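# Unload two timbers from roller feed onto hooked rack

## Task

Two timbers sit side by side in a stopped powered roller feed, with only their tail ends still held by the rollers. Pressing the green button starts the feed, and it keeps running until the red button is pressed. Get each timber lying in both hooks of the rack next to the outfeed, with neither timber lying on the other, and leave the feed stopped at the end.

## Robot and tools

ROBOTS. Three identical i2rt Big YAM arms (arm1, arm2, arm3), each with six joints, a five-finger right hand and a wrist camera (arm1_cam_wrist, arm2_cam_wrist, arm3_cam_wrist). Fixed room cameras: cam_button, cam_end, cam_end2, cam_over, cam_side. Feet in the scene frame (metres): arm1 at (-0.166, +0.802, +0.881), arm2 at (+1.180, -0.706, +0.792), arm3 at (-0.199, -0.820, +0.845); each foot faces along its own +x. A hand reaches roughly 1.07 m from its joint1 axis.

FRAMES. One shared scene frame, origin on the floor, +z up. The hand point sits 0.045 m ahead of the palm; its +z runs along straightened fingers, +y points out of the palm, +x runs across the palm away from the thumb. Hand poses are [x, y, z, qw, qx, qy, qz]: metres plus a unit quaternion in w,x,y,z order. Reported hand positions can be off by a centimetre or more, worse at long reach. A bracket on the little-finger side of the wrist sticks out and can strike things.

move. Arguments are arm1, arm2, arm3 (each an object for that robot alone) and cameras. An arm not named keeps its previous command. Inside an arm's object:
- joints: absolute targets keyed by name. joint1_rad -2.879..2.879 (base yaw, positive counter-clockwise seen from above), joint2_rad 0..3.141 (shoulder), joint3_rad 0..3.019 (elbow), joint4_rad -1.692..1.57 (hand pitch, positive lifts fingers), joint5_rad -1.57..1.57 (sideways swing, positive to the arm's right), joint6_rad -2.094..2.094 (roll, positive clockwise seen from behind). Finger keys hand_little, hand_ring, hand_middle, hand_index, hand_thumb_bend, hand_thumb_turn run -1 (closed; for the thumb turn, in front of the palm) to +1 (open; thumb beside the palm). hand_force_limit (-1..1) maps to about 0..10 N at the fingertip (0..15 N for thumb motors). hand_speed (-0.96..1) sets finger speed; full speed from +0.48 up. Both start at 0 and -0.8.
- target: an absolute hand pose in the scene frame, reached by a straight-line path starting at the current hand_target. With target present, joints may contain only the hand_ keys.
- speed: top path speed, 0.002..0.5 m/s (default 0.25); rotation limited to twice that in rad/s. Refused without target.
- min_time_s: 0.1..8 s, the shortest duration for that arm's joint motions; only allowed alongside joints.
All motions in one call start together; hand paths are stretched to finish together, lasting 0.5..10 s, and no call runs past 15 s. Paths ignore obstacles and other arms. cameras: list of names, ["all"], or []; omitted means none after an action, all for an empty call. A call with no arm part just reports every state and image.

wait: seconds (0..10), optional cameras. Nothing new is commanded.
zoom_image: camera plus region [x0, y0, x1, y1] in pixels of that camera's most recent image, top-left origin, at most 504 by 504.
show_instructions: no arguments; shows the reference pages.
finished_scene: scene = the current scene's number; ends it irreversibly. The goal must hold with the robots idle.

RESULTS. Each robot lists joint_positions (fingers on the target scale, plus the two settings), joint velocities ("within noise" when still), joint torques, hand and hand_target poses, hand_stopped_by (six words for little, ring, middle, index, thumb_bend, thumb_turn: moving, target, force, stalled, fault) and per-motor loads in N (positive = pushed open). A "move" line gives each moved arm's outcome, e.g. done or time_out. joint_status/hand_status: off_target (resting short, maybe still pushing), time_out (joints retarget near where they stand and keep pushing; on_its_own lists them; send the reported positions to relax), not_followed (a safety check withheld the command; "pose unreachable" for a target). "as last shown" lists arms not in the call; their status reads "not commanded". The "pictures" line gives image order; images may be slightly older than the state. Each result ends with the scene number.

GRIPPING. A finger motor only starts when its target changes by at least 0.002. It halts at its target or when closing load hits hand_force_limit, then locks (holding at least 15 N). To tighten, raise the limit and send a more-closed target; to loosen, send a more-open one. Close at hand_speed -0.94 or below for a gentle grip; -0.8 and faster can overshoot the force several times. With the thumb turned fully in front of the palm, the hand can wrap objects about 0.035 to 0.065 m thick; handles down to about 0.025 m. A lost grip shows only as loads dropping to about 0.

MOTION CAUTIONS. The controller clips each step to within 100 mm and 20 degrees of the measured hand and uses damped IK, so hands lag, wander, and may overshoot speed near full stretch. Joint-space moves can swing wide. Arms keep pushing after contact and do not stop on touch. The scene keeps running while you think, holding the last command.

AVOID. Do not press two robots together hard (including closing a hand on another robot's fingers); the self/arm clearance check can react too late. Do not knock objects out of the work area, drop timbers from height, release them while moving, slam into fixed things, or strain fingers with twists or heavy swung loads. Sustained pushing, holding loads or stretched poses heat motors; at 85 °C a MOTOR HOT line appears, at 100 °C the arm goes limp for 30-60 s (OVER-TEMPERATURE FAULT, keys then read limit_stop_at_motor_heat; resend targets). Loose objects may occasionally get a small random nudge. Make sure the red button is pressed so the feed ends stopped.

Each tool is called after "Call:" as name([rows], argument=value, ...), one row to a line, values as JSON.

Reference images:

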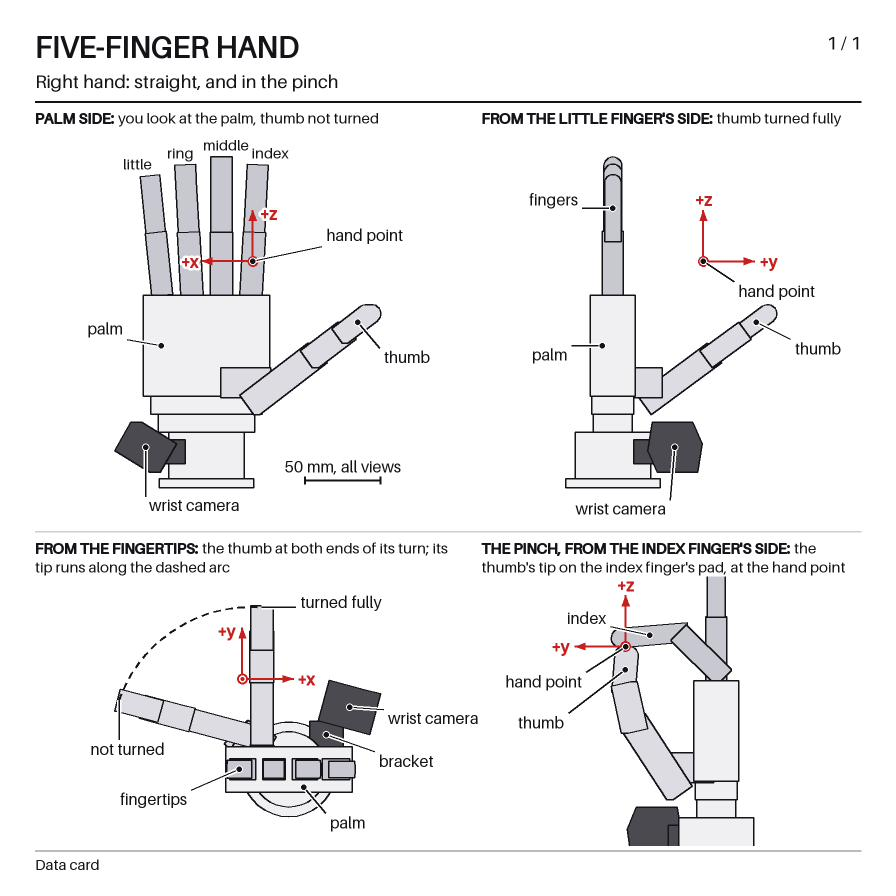

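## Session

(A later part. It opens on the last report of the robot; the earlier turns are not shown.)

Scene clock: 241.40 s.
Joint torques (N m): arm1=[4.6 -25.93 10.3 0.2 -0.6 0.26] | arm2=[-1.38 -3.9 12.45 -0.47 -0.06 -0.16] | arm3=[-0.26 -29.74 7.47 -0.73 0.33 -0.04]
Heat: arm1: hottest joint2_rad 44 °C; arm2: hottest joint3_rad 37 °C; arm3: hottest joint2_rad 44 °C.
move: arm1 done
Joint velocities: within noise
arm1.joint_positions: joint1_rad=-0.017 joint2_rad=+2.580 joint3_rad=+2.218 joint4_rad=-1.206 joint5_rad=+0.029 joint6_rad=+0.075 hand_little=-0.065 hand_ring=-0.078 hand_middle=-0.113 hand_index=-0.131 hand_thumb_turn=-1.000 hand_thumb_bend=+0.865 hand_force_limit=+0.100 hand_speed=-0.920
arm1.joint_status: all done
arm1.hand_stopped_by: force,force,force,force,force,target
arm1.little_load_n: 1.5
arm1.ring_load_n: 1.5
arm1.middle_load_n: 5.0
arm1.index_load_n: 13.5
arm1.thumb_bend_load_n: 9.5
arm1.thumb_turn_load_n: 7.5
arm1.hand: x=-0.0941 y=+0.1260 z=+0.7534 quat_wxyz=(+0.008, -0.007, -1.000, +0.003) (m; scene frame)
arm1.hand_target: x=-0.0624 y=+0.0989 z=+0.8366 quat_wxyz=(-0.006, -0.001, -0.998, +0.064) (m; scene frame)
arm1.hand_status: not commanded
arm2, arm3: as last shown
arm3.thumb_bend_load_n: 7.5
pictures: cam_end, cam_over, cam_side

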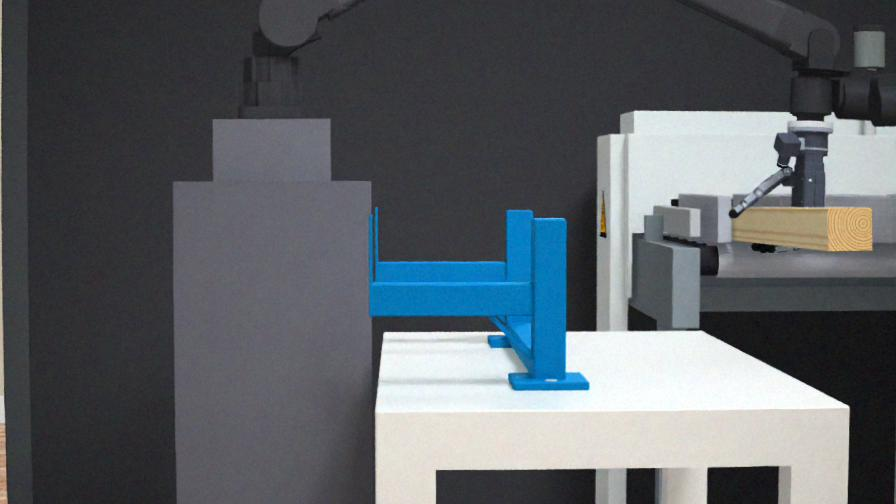

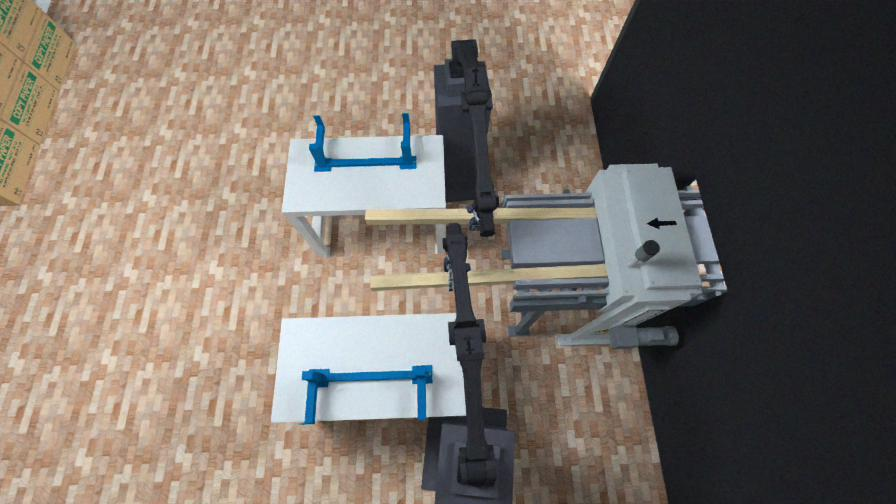

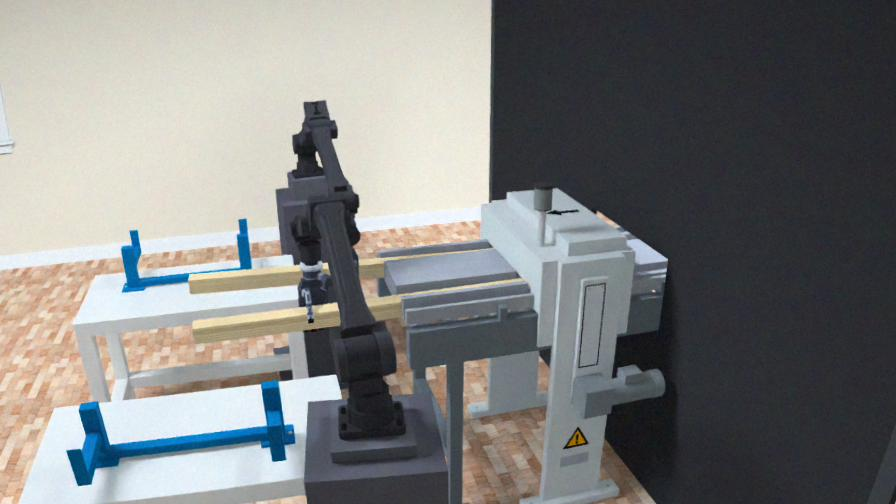

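Call:
move(arm1={"joints": {"joint1_rad": -0.10, "joint6_rad": 0.0, "joint5_rad": 0.015}, "min_time_s": 2}, cameras=["cam_end", "cam_over"])

Call:
zoom_image(camera="cam_end", region=[650, 100, 896, 320])

Call:
zoom_image(camera="cam_over", region=[340, 160, 640, 320])

Scene clock: 250.80 s.
Joint torques (N m): arm1=[1.9 -19.9 9.28 0.44 0.2 0.08] | arm2=[-0.79 -3.66 12.57 -0.42 -0.06 -0.17] | arm3=[-0.26 -29.68 7.46 -0.73 0.33 -0.05]
Heat: arm1: hottest joint2_rad 46 °C; arm2: hottest joint3_rad 39 °C; arm3: hottest joint2_rad 45 °C.
move: arm1 not_followed
Joint velocities: within noise
arm1.joint_positions: joint1_rad=-0.063 joint2_rad=+2.597 joint3_rad=+2.203 joint4_rad=-1.203 joint5_rad=+0.016 joint6_rad=+0.027 hand_little=-0.065 hand_ring=-0.078 hand_middle=-0.112 hand_index=-0.132 hand_thumb_turn=-1.000 hand_thumb_bend=+0.865 hand_force_limit=+0.100 hand_speed=-0.920
arm1.joint_status: joint1_rad not_followed (moved -0.046 of -0.083); joint5_rad not_followed (moved -0.013 of -0.014); joint6_rad not_followed (moved -0.048 of -0.075)
arm1.hand_stopped_by: force,force,force,force,force,target
arm1.little_load_n: 6.0
arm1.ring_load_n: 1.0
arm1.middle_load_n: 5.5
arm1.index_load_n: 3.5
arm1.thumb_bend_load_n: 10.5
arm1.thumb_turn_load_n: 1.5
arm1.hand: x=-0.1253 y=+0.1347 z=+0.7380 quat_wxyz=(+0.002, -0.005, -1.000, -0.012) (m; scene frame)
arm1.hand_target: x=-0.1234 y=+0.1253 z=+0.7540 quat_wxyz=(+0.005, -0.006, -1.000, +0.003) (m; scene frame)
arm1.hand_status: not commanded
arm2: as last shown
arm3.joint_positions: joint1_rad=+0.187 joint2_rad=+2.608 joint3_rad=+2.280 joint4_rad=-1.261 joint5_rad=-0.023 joint6_rad=+0.051 hand_little=-0.167 hand_ring=-0.153 hand_middle=-0.152 hand_index=-0.139 hand_thumb_turn=-1.000 hand_thumb_bend=+0.906 hand_force_limit=+0.000 hand_speed=-0.920
arm3.joint_status: not commanded
arm3.hand_stopped_by: force,force,force,force,force,target
arm3.little_load_n: 1.5
arm3.ring_load_n: 0.5
arm3.middle_load_n: 4.5
arm3.index_load_n: 3.0
arm3.thumb_bend_load_n: 7.0
arm3.thumb_turn_load_n: 1.5
arm3.hand: x=-0.2743 y=-0.1419 z=+0.7266 quat_wxyz=(+0.005, +1.000, +0.003, -0.004) (m; scene frame)
arm3.hand_target: x=-0.2602 y=-0.1318 z=+0.7609 quat_wxyz=(-0.015, +1.000, +0.000, -0.001) (m; scene frame)
arm3.hand_status: not commanded
pictures: cam_end, cam_over
led back after a hold (arm1 arm): the arm was led back toward your command in small steps, so it may still be short of it.
joint command not followed: on one or more control steps a check withheld the commanded joint targets of the arm1 arm, and it was not sent them on those steps. On the call's last step the targets were still withheld.
cause: the commanded joint targets, or the way to them, would bring a part of the robot too close to another arm (the arm3 arm, along the way the arms are being sent, or toward where that arm still pushes).

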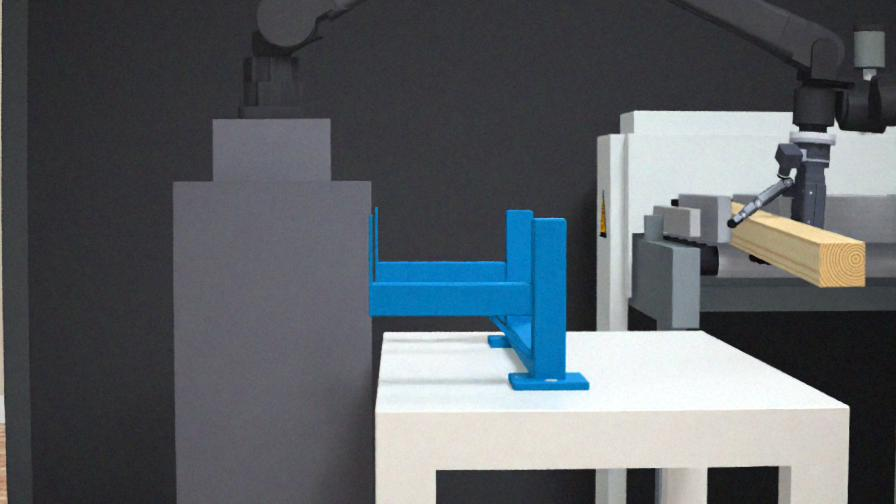

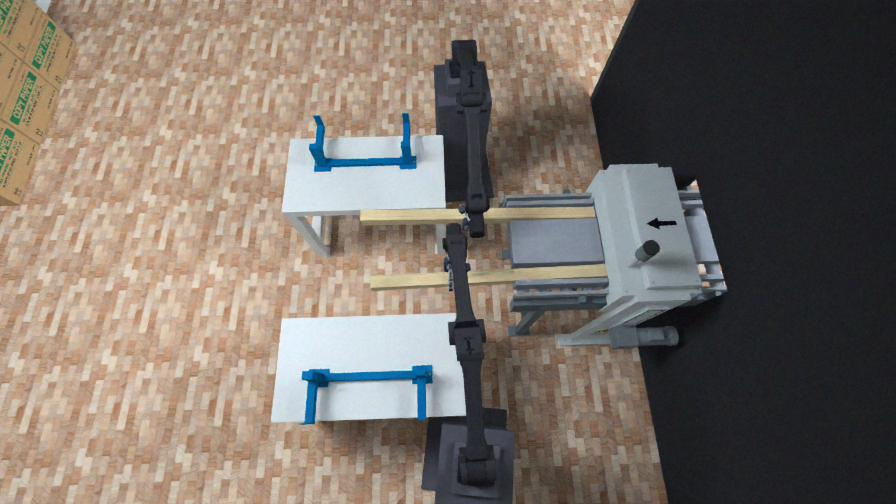

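Scaled by 2.049.

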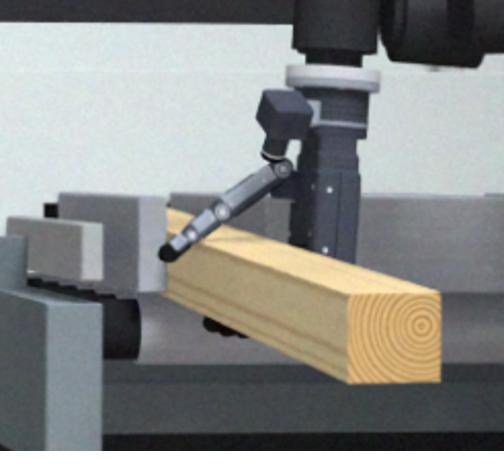

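Scaled by 1.680.

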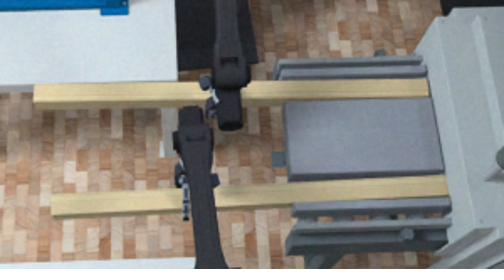

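Call:
move(arm1={"joints": {"joint2_rad": 2.42, "joint4_rad": -1.23}, "min_time_s": 2}, cameras=["cam_end"])

Call:
zoom_image(camera="cam_end", region=[650, 100, 896, 320])

Scene clock: 260.83 s.
Joint torques (N m): arm1=[1.44 -18.26 8.29 0.42 0.05 0.04] | arm2=[-1.14 -3.66 12.63 -0.35 -0.09 -0.11] | arm3=[-0.32 -29.74 7.46 -0.72 0.33 -0.04]
Heat: arm1: hottest joint2_rad 45 °C; arm2: hottest joint3_rad 40 °C; arm3: hottest joint2_rad 47 °C.
move: arm1 time_out
Joint velocities: within noise
arm1.joint_positions: joint1_rad=-0.064 joint2_rad=+2.598 joint3_rad=+2.195 joint4_rad=-1.194 joint5_rad=+0.006 joint6_rad=+0.025 hand_little=-0.065 hand_ring=-0.078 hand_middle=-0.112 hand_index=-0.132 hand_thumb_turn=-1.000 hand_thumb_bend=+0.865 hand_force_limit=+0.100 hand_speed=-0.920
arm1.joint_status: joint2_rad time_out (moved +0.001 of -0.177); joint4_rad not_followed (moved +0.009 of -0.027)
arm1.hand_stopped_by: force,force,force,force,force,target
arm1.little_load_n: 6.5
arm1.ring_load_n: 1.5
arm1.middle_load_n: 5.0
arm1.index_load_n: 2.5
arm1.thumb_bend_load_n: 10.5
arm1.thumb_turn_load_n: 1.0
arm1.on_its_own: joint2_rad is held at +2.598, not at your +2.420, since a time_out
arm1.hand: x=-0.1243 y=+0.1361 z=+0.7348 quat_wxyz=(-0.003, -0.005, -1.000, -0.012) (m; scene frame)
arm1.hand_target: x=-0.1245 y=+0.1361 z=+0.7355 quat_wxyz=(-0.002, -0.005, -1.000, -0.013) (m; scene frame)
arm1.hand_status: not commanded
arm2: as last shown
arm3.joint_positions: joint1_rad=+0.187 joint2_rad=+2.608 joint3_rad=+2.280 joint4_rad=-1.261 joint5_rad=-0.023 joint6_rad=+0.051 hand_little=-0.167 hand_ring=-0.153 hand_middle=-0.152 hand_index=-0.139 hand_thumb_turn=-1.000 hand_thumb_bend=+0.906 hand_force_limit=+0.000 hand_speed=-0.920
arm3.joint_status: not commanded
arm3.hand_stopped_by: force,force,force,force,force,target
arm3.little_load_n: 1.5
arm3.ring_load_n: 0.5
arm3.middle_load_n: 5.0
arm3.index_load_n: 3.0
arm3.thumb_bend_load_n: 7.0
arm3.thumb_turn_load_n: 2.0
arm3.hand: x=-0.2743 y=-0.1419 z=+0.7266 quat_wxyz=(+0.005, +1.000, +0.003, -0.004) (m; scene frame)
arm3.hand_target: x=-0.2602 y=-0.1318 z=+0.7609 quat_wxyz=(-0.015, +1.000, +0.000, -0.001) (m; scene frame)
arm3.hand_status: not commanded
pictures: cam_end
held back during your reply time (arm1 arm), on 90 control steps: a part of the arm was too close to another arm, or the arm's last command would have brought one too close.
led back after a hold (arm1 arm): the arm was led back toward your command in small steps, so it may still be short of it.
joint command not followed: on one or more control steps a check withheld the commanded joint targets of the arm1 arm, and it was not sent them on those steps. On the call's last step the targets were still withheld.
cause: the commanded joint targets, or the way to them, would bring a part of the robot too close to another arm (the arm3 arm, at the place that arm is still heading or pushing toward).

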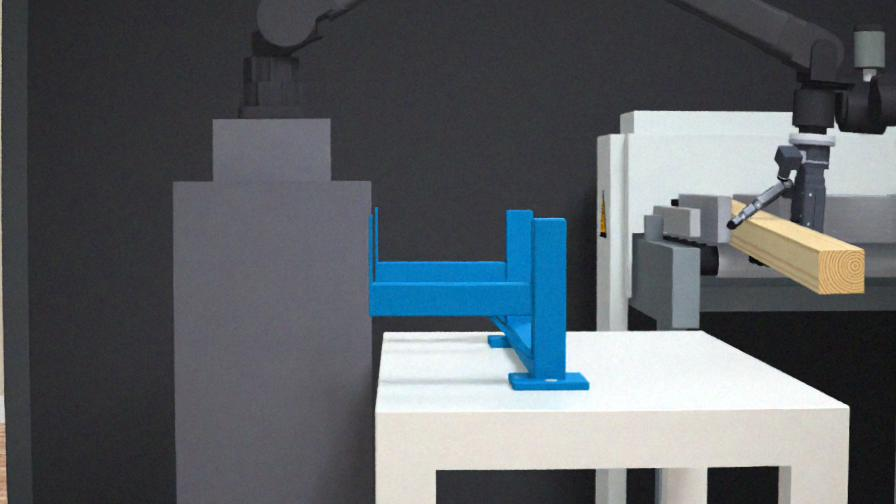

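Scaled by 2.049.

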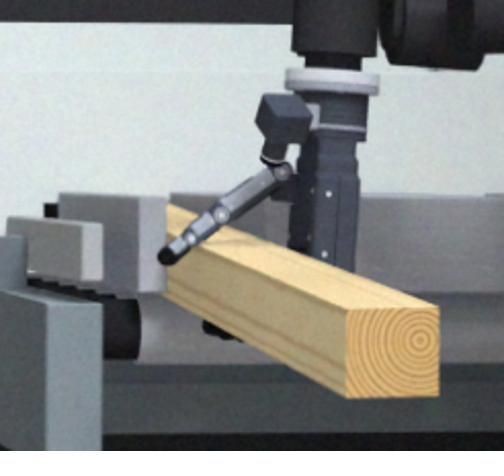

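Call:
move(arm3={"joints": {"joint1_rad": 0.25, "joint6_rad": 0.105, "joint5_rad": -0.01}, "min_time_s": 1.5}, cameras=["cam_over", "cam_end2"])

Call:
move(arm1={"joints": {"joint2_rad": 2.47, "joint4_rad": -1.22}, "min_time_s": 1.5}, cameras=["cam_end", "cam_over"])

Scene clock: 268.23 s.
Joint torques (N m): arm1=[-0.97 -18.43 12.18 0.36 0.49 -0.17] | arm2=[-1.49 -4.07 12.63 -0.55 -0.04 -0.15] | arm3=[2.49 -29.51 7.57 -0.72 -0.05 0.27]
Heat: arm1: hottest joint2_rad 44 °C; arm2: hottest joint3_rad 40 °C; arm3: hottest joint2_rad 47 °C.
move: arm3 done
Joint velocities: within noise
arm1.joint_positions: joint1_rad=-0.073 joint2_rad=+2.599 joint3_rad=+2.195 joint4_rad=-1.192 joint5_rad=+0.000 joint6_rad=+0.019 hand_little=-0.065 hand_ring=-0.078 hand_middle=-0.112 hand_index=-0.132 hand_thumb_turn=-1.000 hand_thumb_bend=+0.865 hand_force_limit=+0.100 hand_speed=-0.920
arm1.joint_status: not commanded
arm1.hand_stopped_by: force,force,force,force,force,target
arm1.little_load_n: 6.0
arm1.ring_load_n: 1.0
arm1.middle_load_n: 5.5
arm1.index_load_n: 3.5
arm1.thumb_bend_load_n: 10.0
arm1.thumb_turn_load_n: 2.5
arm1.on_its_own: joint2_rad is held at +2.598, not at your +2.420, since a time_out
arm1.hand: x=-0.1294 y=+0.1358 z=+0.7339 quat_wxyz=(-0.006, -0.007, -1.000, -0.012) (m; scene frame)
arm1.hand_target: x=-0.1521 y=+0.1177 z=+0.7480 quat_wxyz=(+0.001, -0.011, -1.000, +0.009) (m; scene frame)
arm1.hand_status: not commanded
arm2: as last shown
arm3.joint_positions: joint1_rad=+0.235 joint2_rad=+2.608 joint3_rad=+2.278 joint4_rad=-1.261 joint5_rad=-0.010 joint6_rad=+0.089 hand_little=-0.167 hand_ring=-0.153 hand_middle=-0.152 hand_index=-0.139 hand_thumb_turn=-1.000 hand_thumb_bend=+0.906 hand_force_limit=+0.000 hand_speed=-0.920
arm3.joint_status: all done
arm3.hand_stopped_by: force,force,force,force,force,target
arm3.little_load_n: 2.0
arm3.ring_load_n: 1.0
arm3.middle_load_n: 5.0
arm3.index_load_n: 1.5
arm3.thumb_bend_load_n: 7.0
arm3.thumb_turn_load_n: 0.5
arm3.hand: x=-0.3064 y=-0.1461 z=+0.7250 quat_wxyz=(+0.006, +1.000, +0.009, +0.003) (m; scene frame)
arm3.hand_target: x=-0.3190 y=-0.1372 z=+0.7599 quat_wxyz=(-0.015, +1.000, +0.008, +0.001) (m; scene frame)
arm3.hand_status: not commanded
pictures: cam_end2, cam_over
held back during your reply time (arm1 arm), on 90 control steps: a part of the arm was too close to another arm, or the arm's last command would have brought one too close.
led back after a hold (arm1 arm): the arm was led back toward your command in small steps, so it may still be short of it.
joint command not followed: on one or more control steps a check withheld the commanded joint targets of the arm1 arm, and it was not sent them on those steps.
cause: the commanded joint targets, or the way to them, would bring a part of the robot too close to another arm (the arm3 arm, at the place that arm is still heading or pushing toward).

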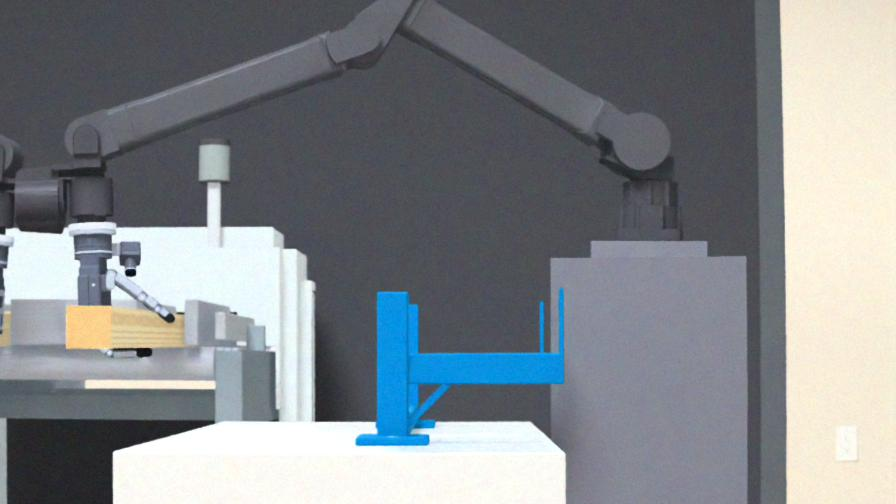

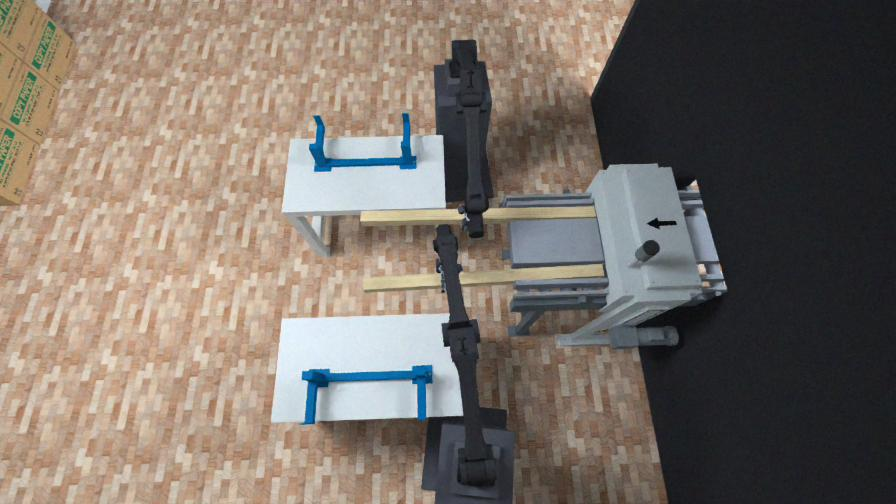

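Scene clock: 270.27 s.
Joint torques (N m): arm1=[0.32 -25.64 12.29 -0.47 -0.15 -0.03] | arm2=[-1.85 -3.9 12.67 -0.38 -0.08 -0.15] | arm3=[2.61 -29.68 7.61 -0.72 -0.05 0.27]
Heat: arm1: hottest joint2_rad 44 °C; arm2: hottest joint3_rad 41 °C; arm3: hottest joint2_rad 47 °C.
move: arm1 done
Joint velocities: within noise
arm1.joint_positions: joint1_rad=-0.089 joint2_rad=+2.574 joint3_rad=+2.195 joint4_rad=-1.192 joint5_rad=+0.019 joint6_rad=+0.005 hand_little=-0.065 hand_ring=-0.078 hand_middle=-0.112 hand_index=-0.132 hand_thumb_turn=-1.000 hand_thumb_bend=+0.865 hand_force_limit=+0.100 hand_speed=-0.920
arm1.joint_status: all done
arm1.hand_stopped_by: force,force,force,force,force,target
arm1.little_load_n: 2.5
arm1.ring_load_n: 0.5
arm1.middle_load_n: 7.0
arm1.index_load_n: 8.5
arm1.thumb_bend_load_n: 8.0
arm1.thumb_turn_load_n: 6.5
arm1.hand: x=-0.1453 y=+0.1291 z=+0.7494 quat_wxyz=(+0.003, -0.008, -1.000, +0.000) (m; scene frame)
arm1.hand_target: x=-0.1536 y=+0.0957 z=+0.8354 quat_wxyz=(+0.002, -0.012, -0.998, +0.062) (m; scene frame)
arm1.hand_status: not commanded
arm2, arm3: as last shown
arm2.index_load_n: -0.5
arm3.little_load_n: 2.5
arm3.ring_load_n: 1.5
arm3.middle_load_n: 4.5
pictures: cam_end, cam_over

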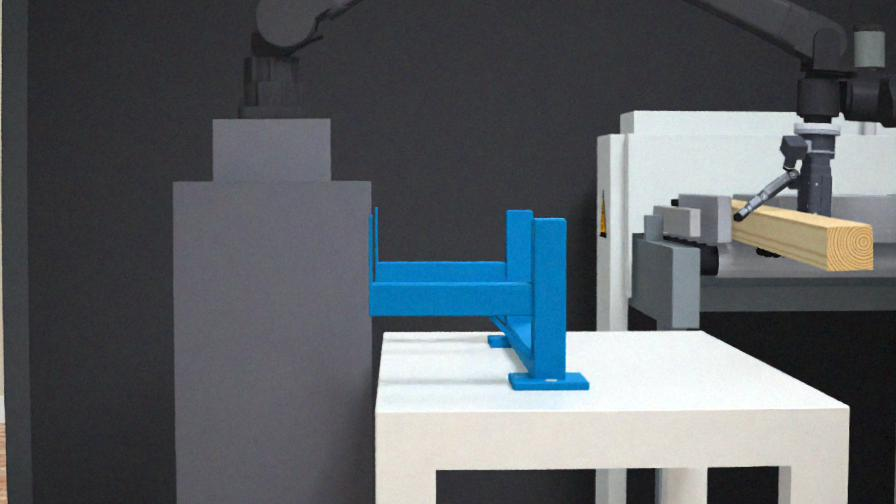

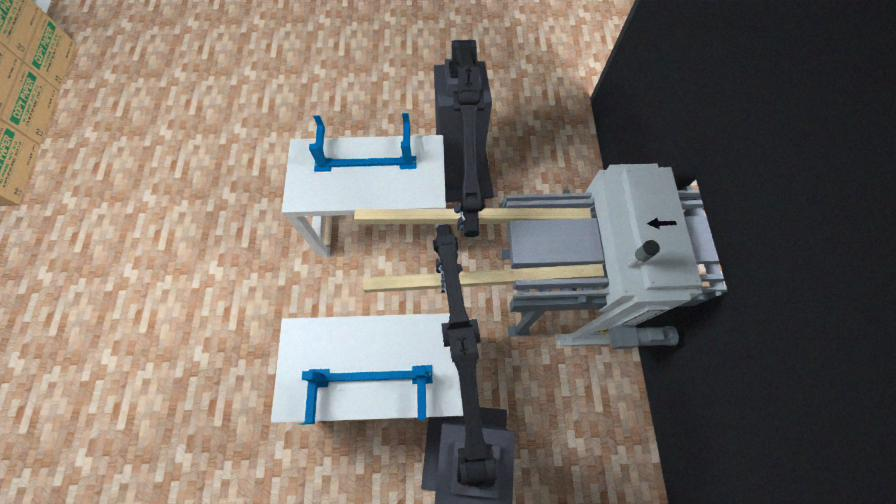

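Call:
move(arm1={"target": [-0.155, 0.115, 0.95, 0.03, 0.0, -0.998, 0.050], "speed": 0.08}, cameras=["cam_end", "cam_over", "cam_side"])

Call:
zoom_image(camera="cam_end", region=[600, 100, 896, 350])

Scene clock: 275.30 s.
Joint torques (N m): arm1=[1.85 -25 14.68 -0.83 0.06 -0.1] | arm2=[-1.2 -3.78 12.67 -0.61 -0.06 -0.14] | arm3=[2.61 -29.68 7.61 -0.72 -0.05 0.27]
Heat: arm1: hottest joint2_rad 45 °C; arm2: hottest joint3_rad 41 °C; arm3: hottest joint2_rad 48 °C.
move: arm1 off_target
Joint velocities: within noise
arm1.joint_positions: joint1_rad=-0.089 joint2_rad=+2.427 joint3_rad=+2.174 joint4_rad=-1.358 joint5_rad=+0.071 joint6_rad=+0.003 hand_little=-0.065 hand_ring=-0.078 hand_middle=-0.112 hand_index=-0.132 hand_thumb_turn=-1.000 hand_thumb_bend=+0.865 hand_force_limit=+0.100 hand_speed=-0.920
arm1.joint_status: not commanded
arm1.hand_stopped_by: force,force,force,force,force,target
arm1.little_load_n: 2.0
arm1.ring_load_n: 0.5
arm1.middle_load_n: 6.5
arm1.index_load_n: 9.0
arm1.thumb_bend_load_n: 8.0
arm1.thumb_turn_load_n: 7.0
arm1.hand: x=-0.1566 y=+0.1502 z=+0.8472 quat_wxyz=(+0.029, -0.006, -0.999, -0.019) (m; scene frame)
arm1.hand_target: x=-0.1549 y=+0.1244 z=+0.9392 quat_wxyz=(+0.030, +0.000, -0.998, +0.051) (m; scene frame)
arm1.hand_status: off_target (0.109 m and 7.9 deg from the pose sent, 0.201 m and 6.5 deg at the start; pose on its path clipped on 68 of 71 steps)
arm2, arm3: as last shown
arm2.index_load_n: 0.0
arm3.index_load_n: 1.0
pictures: cam_end, cam_over, cam_side

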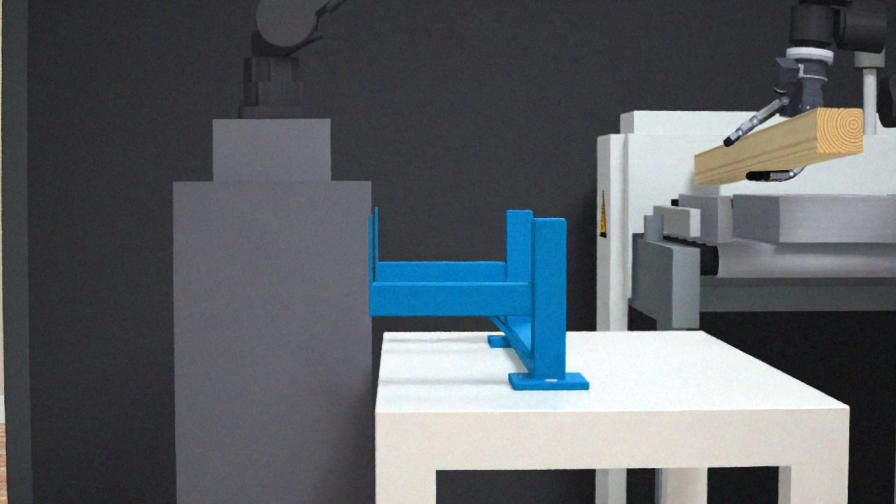

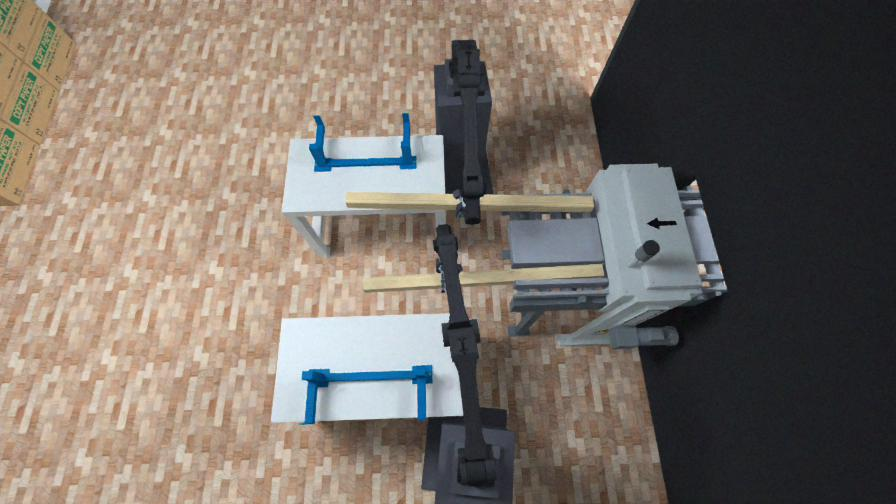

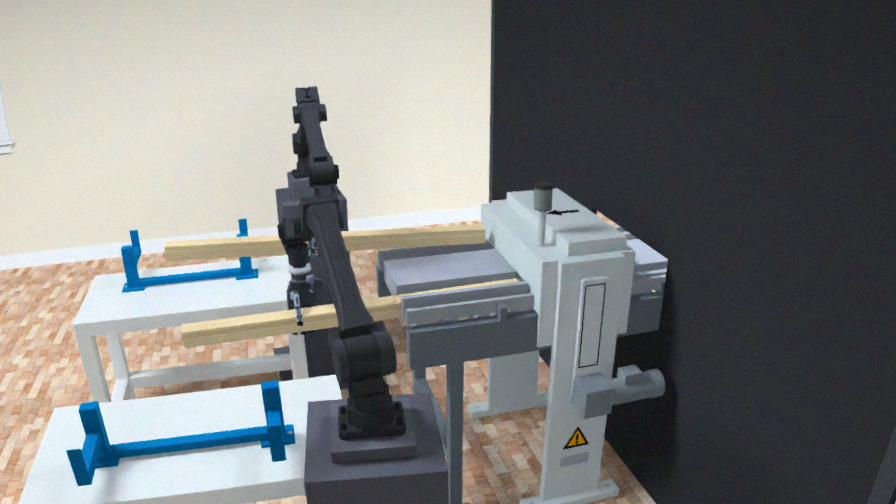

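Scaled by 1.703.

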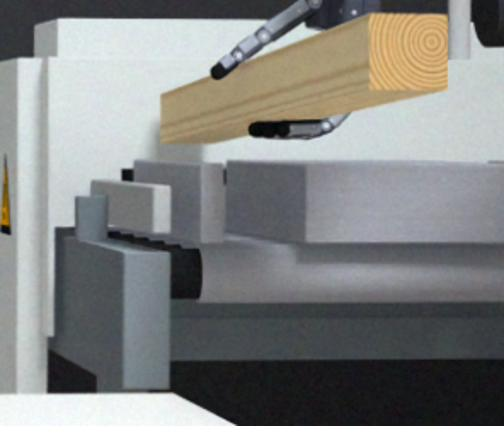

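Call:
move(arm1={"target": [-0.37, 0.33, 0.95, 0.03, 0.012, -0.998, 0.045], "speed": 0.15}, cameras=["cam_over", "cam_end"])

Call:
move(arm1={"target": [-0.61, 0.560, 0.93, 0.045, 0.005, -0.998, 0.02], "speed": 0.15}, cameras=["cam_over", "cam_end", "cam_side"])

Call:
zoom_image(camera="cam_end", region=[300, 0, 700, 350])

Call:
zoom_image(camera="cam_over", region=[200, 40, 560, 240])

Scene clock: 289.93 s.
Joint torques (N m): arm1=[1.08 -18.32 9.69 0.53 0.05 -0.1] | arm2=[-0.85 -3.43 12.67 -0.49 -0.07 -0.12] | arm3=[2.61 -29.68 7.61 -0.72 -0.05 0.27]
Heat: arm1: hottest joint2_rad 48 °C; arm2: hottest joint3_rad 42 °C; arm3: hottest joint2_rad 48 °C.
move: arm1 off_target
Joint velocities: within noise
arm1.joint_positions: joint1_rad=-0.475 joint2_rad=+1.931 joint3_rad=+1.477 joint4_rad=-1.102 joint5_rad=+0.032 joint6_rad=-0.414 hand_little=-0.065 hand_ring=-0.078 hand_middle=-0.112 hand_index=-0.132 hand_thumb_turn=-1.000 hand_thumb_bend=+0.865 hand_force_limit=+0.100 hand_speed=-0.920
arm1.joint_status: not commanded
arm1.hand_stopped_by: force,force,force,force,force,target
arm1.little_load_n: 2.5
arm1.ring_load_n: 0.5
arm1.middle_load_n: 6.5
arm1.index_load_n: 8.5
arm1.thumb_bend_load_n: 8.0
arm1.thumb_turn_load_n: 6.5
arm1.hand: x=-0.3616 y=+0.3427 z=+0.9041 quat_wxyz=(+0.011, +0.009, -1.000, +0.002) (m; scene frame)
arm1.hand_target: x=-0.3693 y=+0.3314 z=+0.9488 quat_wxyz=(+0.030, +0.012, -0.998, +0.045) (m; scene frame)
arm1.hand_status: off_target (0.048 m and 5.4 deg from the pose sent, 0.297 m and 7.6 deg at the start)
arm2, arm3: as last shown
arm2.index_load_n: -0.5
arm3.ring_load_n: 1.0
arm3.middle_load_n: 5.0
arm3.index_load_n: 1.5
pictures: cam_end, cam_over

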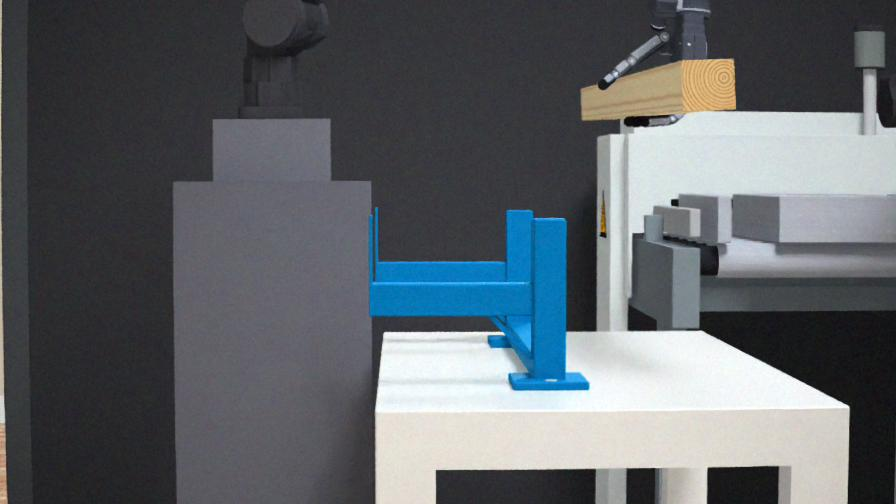

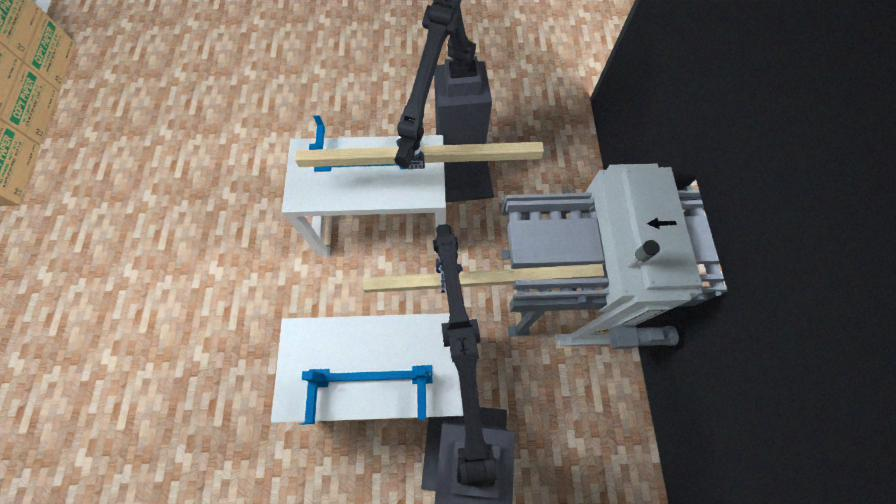

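Scene clock: 293.13 s.
Joint torques (N m): arm1=[1.03 -14.27 13.3 0.31 0.27 -0.08] | arm2=[-1.38 -3.72 12.77 -0.47 -0.07 -0.14] | arm3=[2.61 -29.68 7.61 -0.72 -0.05 0.27]
Heat: arm1: hottest joint2_rad 47 °C; arm2: hottest joint3_rad 42 °C; arm3: hottest joint2_rad 49 °C.
move: arm1 off_target
Joint velocities: within noise
arm1.joint_positions: joint1_rad=-1.068 joint2_rad=+1.855 joint3_rad=+1.339 joint4_rad=-1.039 joint5_rad=+0.017 joint6_rad=-0.994 hand_little=-0.065 hand_ring=-0.078 hand_middle=-0.112 hand_index=-0.132 hand_thumb_turn=-1.000 hand_thumb_bend=+0.865 hand_force_limit=+0.100 hand_speed=-0.920
arm1.joint_status: not commanded
arm1.hand_stopped_by: force,force,force,force,force,target
arm1.little_load_n: 2.0
arm1.ring_load_n: 0.0
arm1.middle_load_n: 6.5
arm1.index_load_n: 8.5
arm1.thumb_bend_load_n: 8.0
arm1.thumb_turn_load_n: 7.0
arm1.hand: x=-0.5809 y=+0.5746 z=+0.8944 quat_wxyz=(+0.005, +0.002, -1.000, -0.002) (m; scene frame)
arm1.hand_target: x=-0.6080 y=+0.5613 z=+0.9307 quat_wxyz=(+0.045, +0.005, -0.999, +0.020) (m; scene frame)
arm1.hand_status: off_target (0.048 m and 5.2 deg from the pose sent, 0.331 m and 4.4 deg at the start)
arm2.joint_positions: joint1_rad=-0.090 joint2_rad=+1.154 joint3_rad=+1.173 joint4_rad=-1.616 joint5_rad=+0.006 joint6_rad=+0.118 hand_little=-1.000 hand_ring=-1.000 hand_middle=-1.000 hand_index=+1.000 hand_thumb_turn=+1.000 hand_thumb_bend=+1.000 hand_force_limit=+0.000 hand_speed=-0.500
arm2.joint_status: not commanded
arm2.hand_stopped_by: target,target,target,target,target,target
arm2.little_load_n: 0.0
arm2.ring_load_n: 0.5
arm2.middle_load_n: 0.0
arm2.index_load_n: 0.0
arm2.thumb_bend_load_n: 0.0
arm2.thumb_turn_load_n: 0.0
arm2.hand: x=+1.1163 y=-0.4612 z=+1.0350 quat_wxyz=(+0.016, +1.000, +0.000, +0.002) (m; scene frame)
arm2.hand_target: x=+1.1199 y=-0.4506 z=+1.0496 quat_wxyz=(+0.000, +1.000, +0.000, +0.000) (m; scene frame)
arm2.hand_status: not commanded
arm3: as last shown
arm3.ring_load_n: 1.5
pictures: cam_end, cam_over, cam_side

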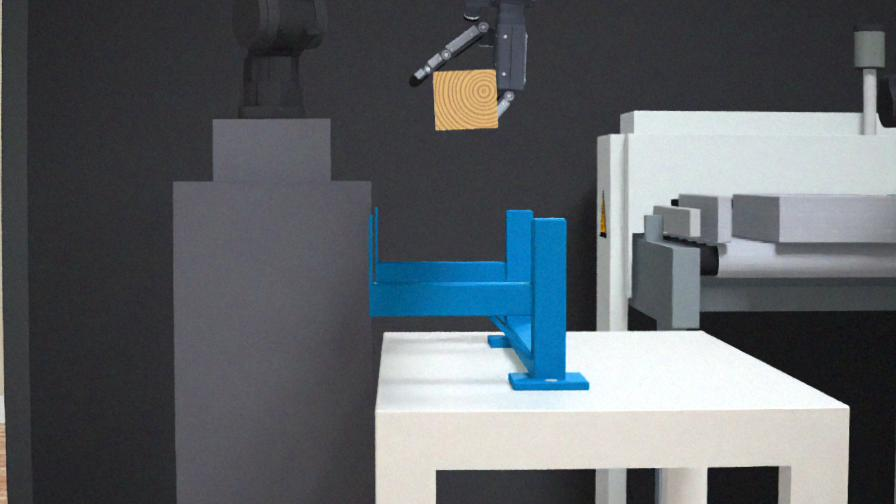

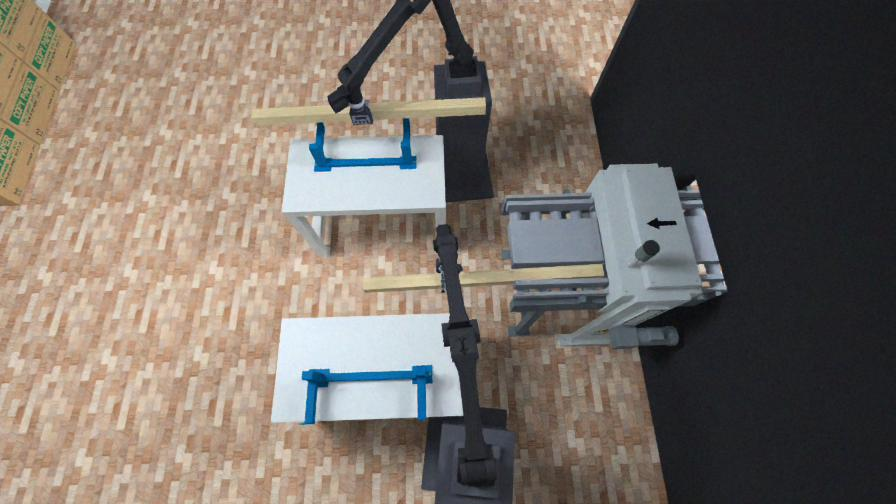

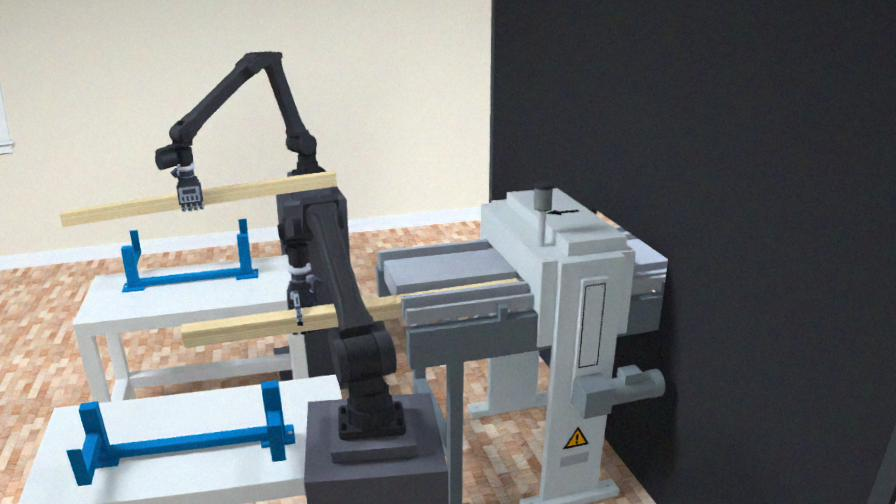

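Scaled by 1.260.

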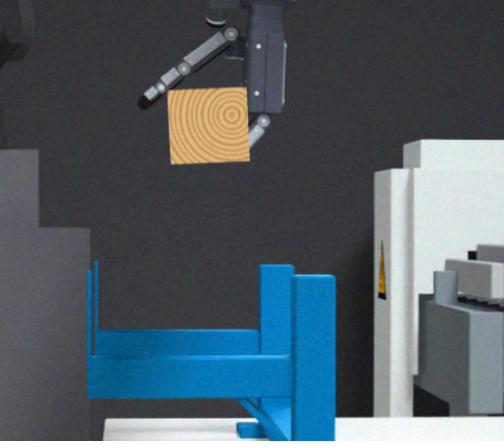

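Scaled by 1.400.

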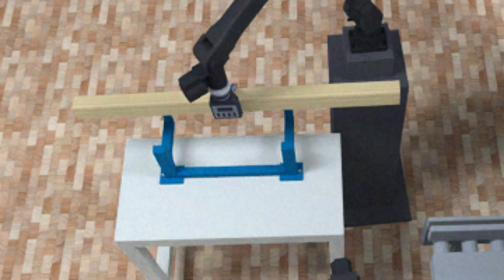

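Call:
move(arm1={"target": [-0.617, 0.557, 0.81, 0.06, 0.003, -0.998, 0.015], "speed": 0.1}, cameras=["cam_end", "cam_over"])

Call:
zoom_image(camera="cam_end", region=[300, 100, 650, 400])

Scene clock: 302.10 s.
Joint torques (N m): arm1=[1.38 -14.8 8.23 0.83 0.53 -0.02] | arm2=[-1.2 -3.6 12.57 -0.51 -0.08 -0.16] | arm3=[2.61 -29.68 7.61 -0.72 -0.05 0.27]
Heat: arm1: hottest joint2_rad 46 °C; arm2: hottest joint3_rad 43 °C; arm3: hottest joint2_rad 49 °C.
move: arm1 off_target
Joint velocities: within noise
arm1.joint_positions: joint1_rad=-1.068 joint2_rad=+2.026 joint3_rad=+1.293 joint4_rad=-0.760 joint5_rad=+0.035 joint6_rad=-0.994 hand_little=-0.065 hand_ring=-0.078 hand_middle=-0.112 hand_index=-0.132 hand_thumb_turn=-1.000 hand_thumb_bend=+0.865 hand_force_limit=+0.100 hand_speed=-0.920
arm1.joint_status: not commanded
arm1.hand_stopped_by: force,force,force,force,force,target
arm1.little_load_n: 2.0
arm1.ring_load_n: 0.5
arm1.middle_load_n: 6.0
arm1.index_load_n: 9.0
arm1.thumb_bend_load_n: 8.0
arm1.thumb_turn_load_n: 6.5
arm1.hand: x=-0.6018 y=+0.5638 z=+0.7908 quat_wxyz=(+0.036, +0.001, -0.999, +0.008) (m; scene frame)
arm1.hand_target: x=-0.6166 y=+0.5572 z=+0.8100 quat_wxyz=(+0.060, +0.003, -0.998, +0.015) (m; scene frame)
arm1.hand_status: off_target (0.025 m and 2.9 deg from the pose sent, 0.094 m and 6.6 deg at the start)
arm2, arm3: as last shown
arm2.ring_load_n: 0.0
arm2.middle_load_n: 0.5
arm3.middle_load_n: 4.5
pictures: cam_end, cam_over

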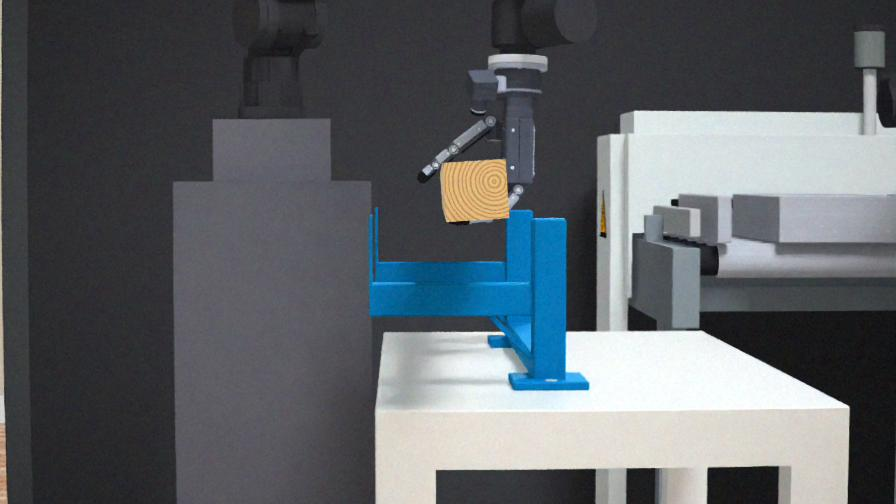

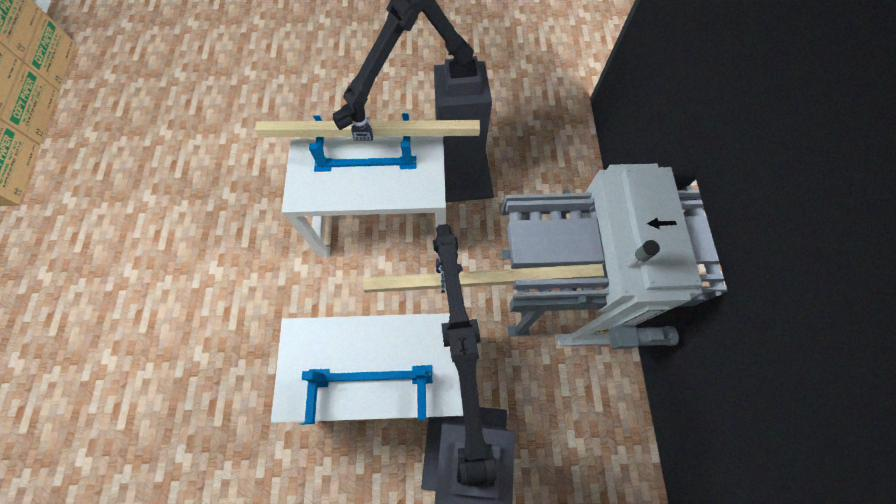

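Scaled by 1.440.

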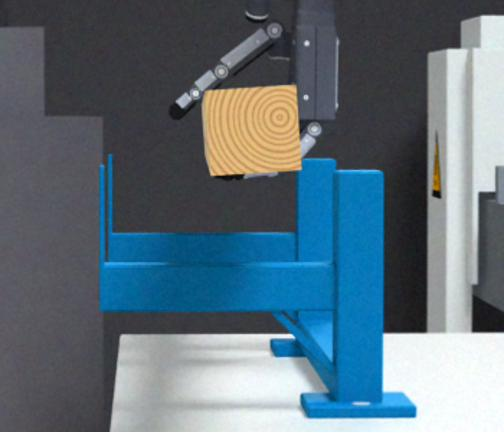

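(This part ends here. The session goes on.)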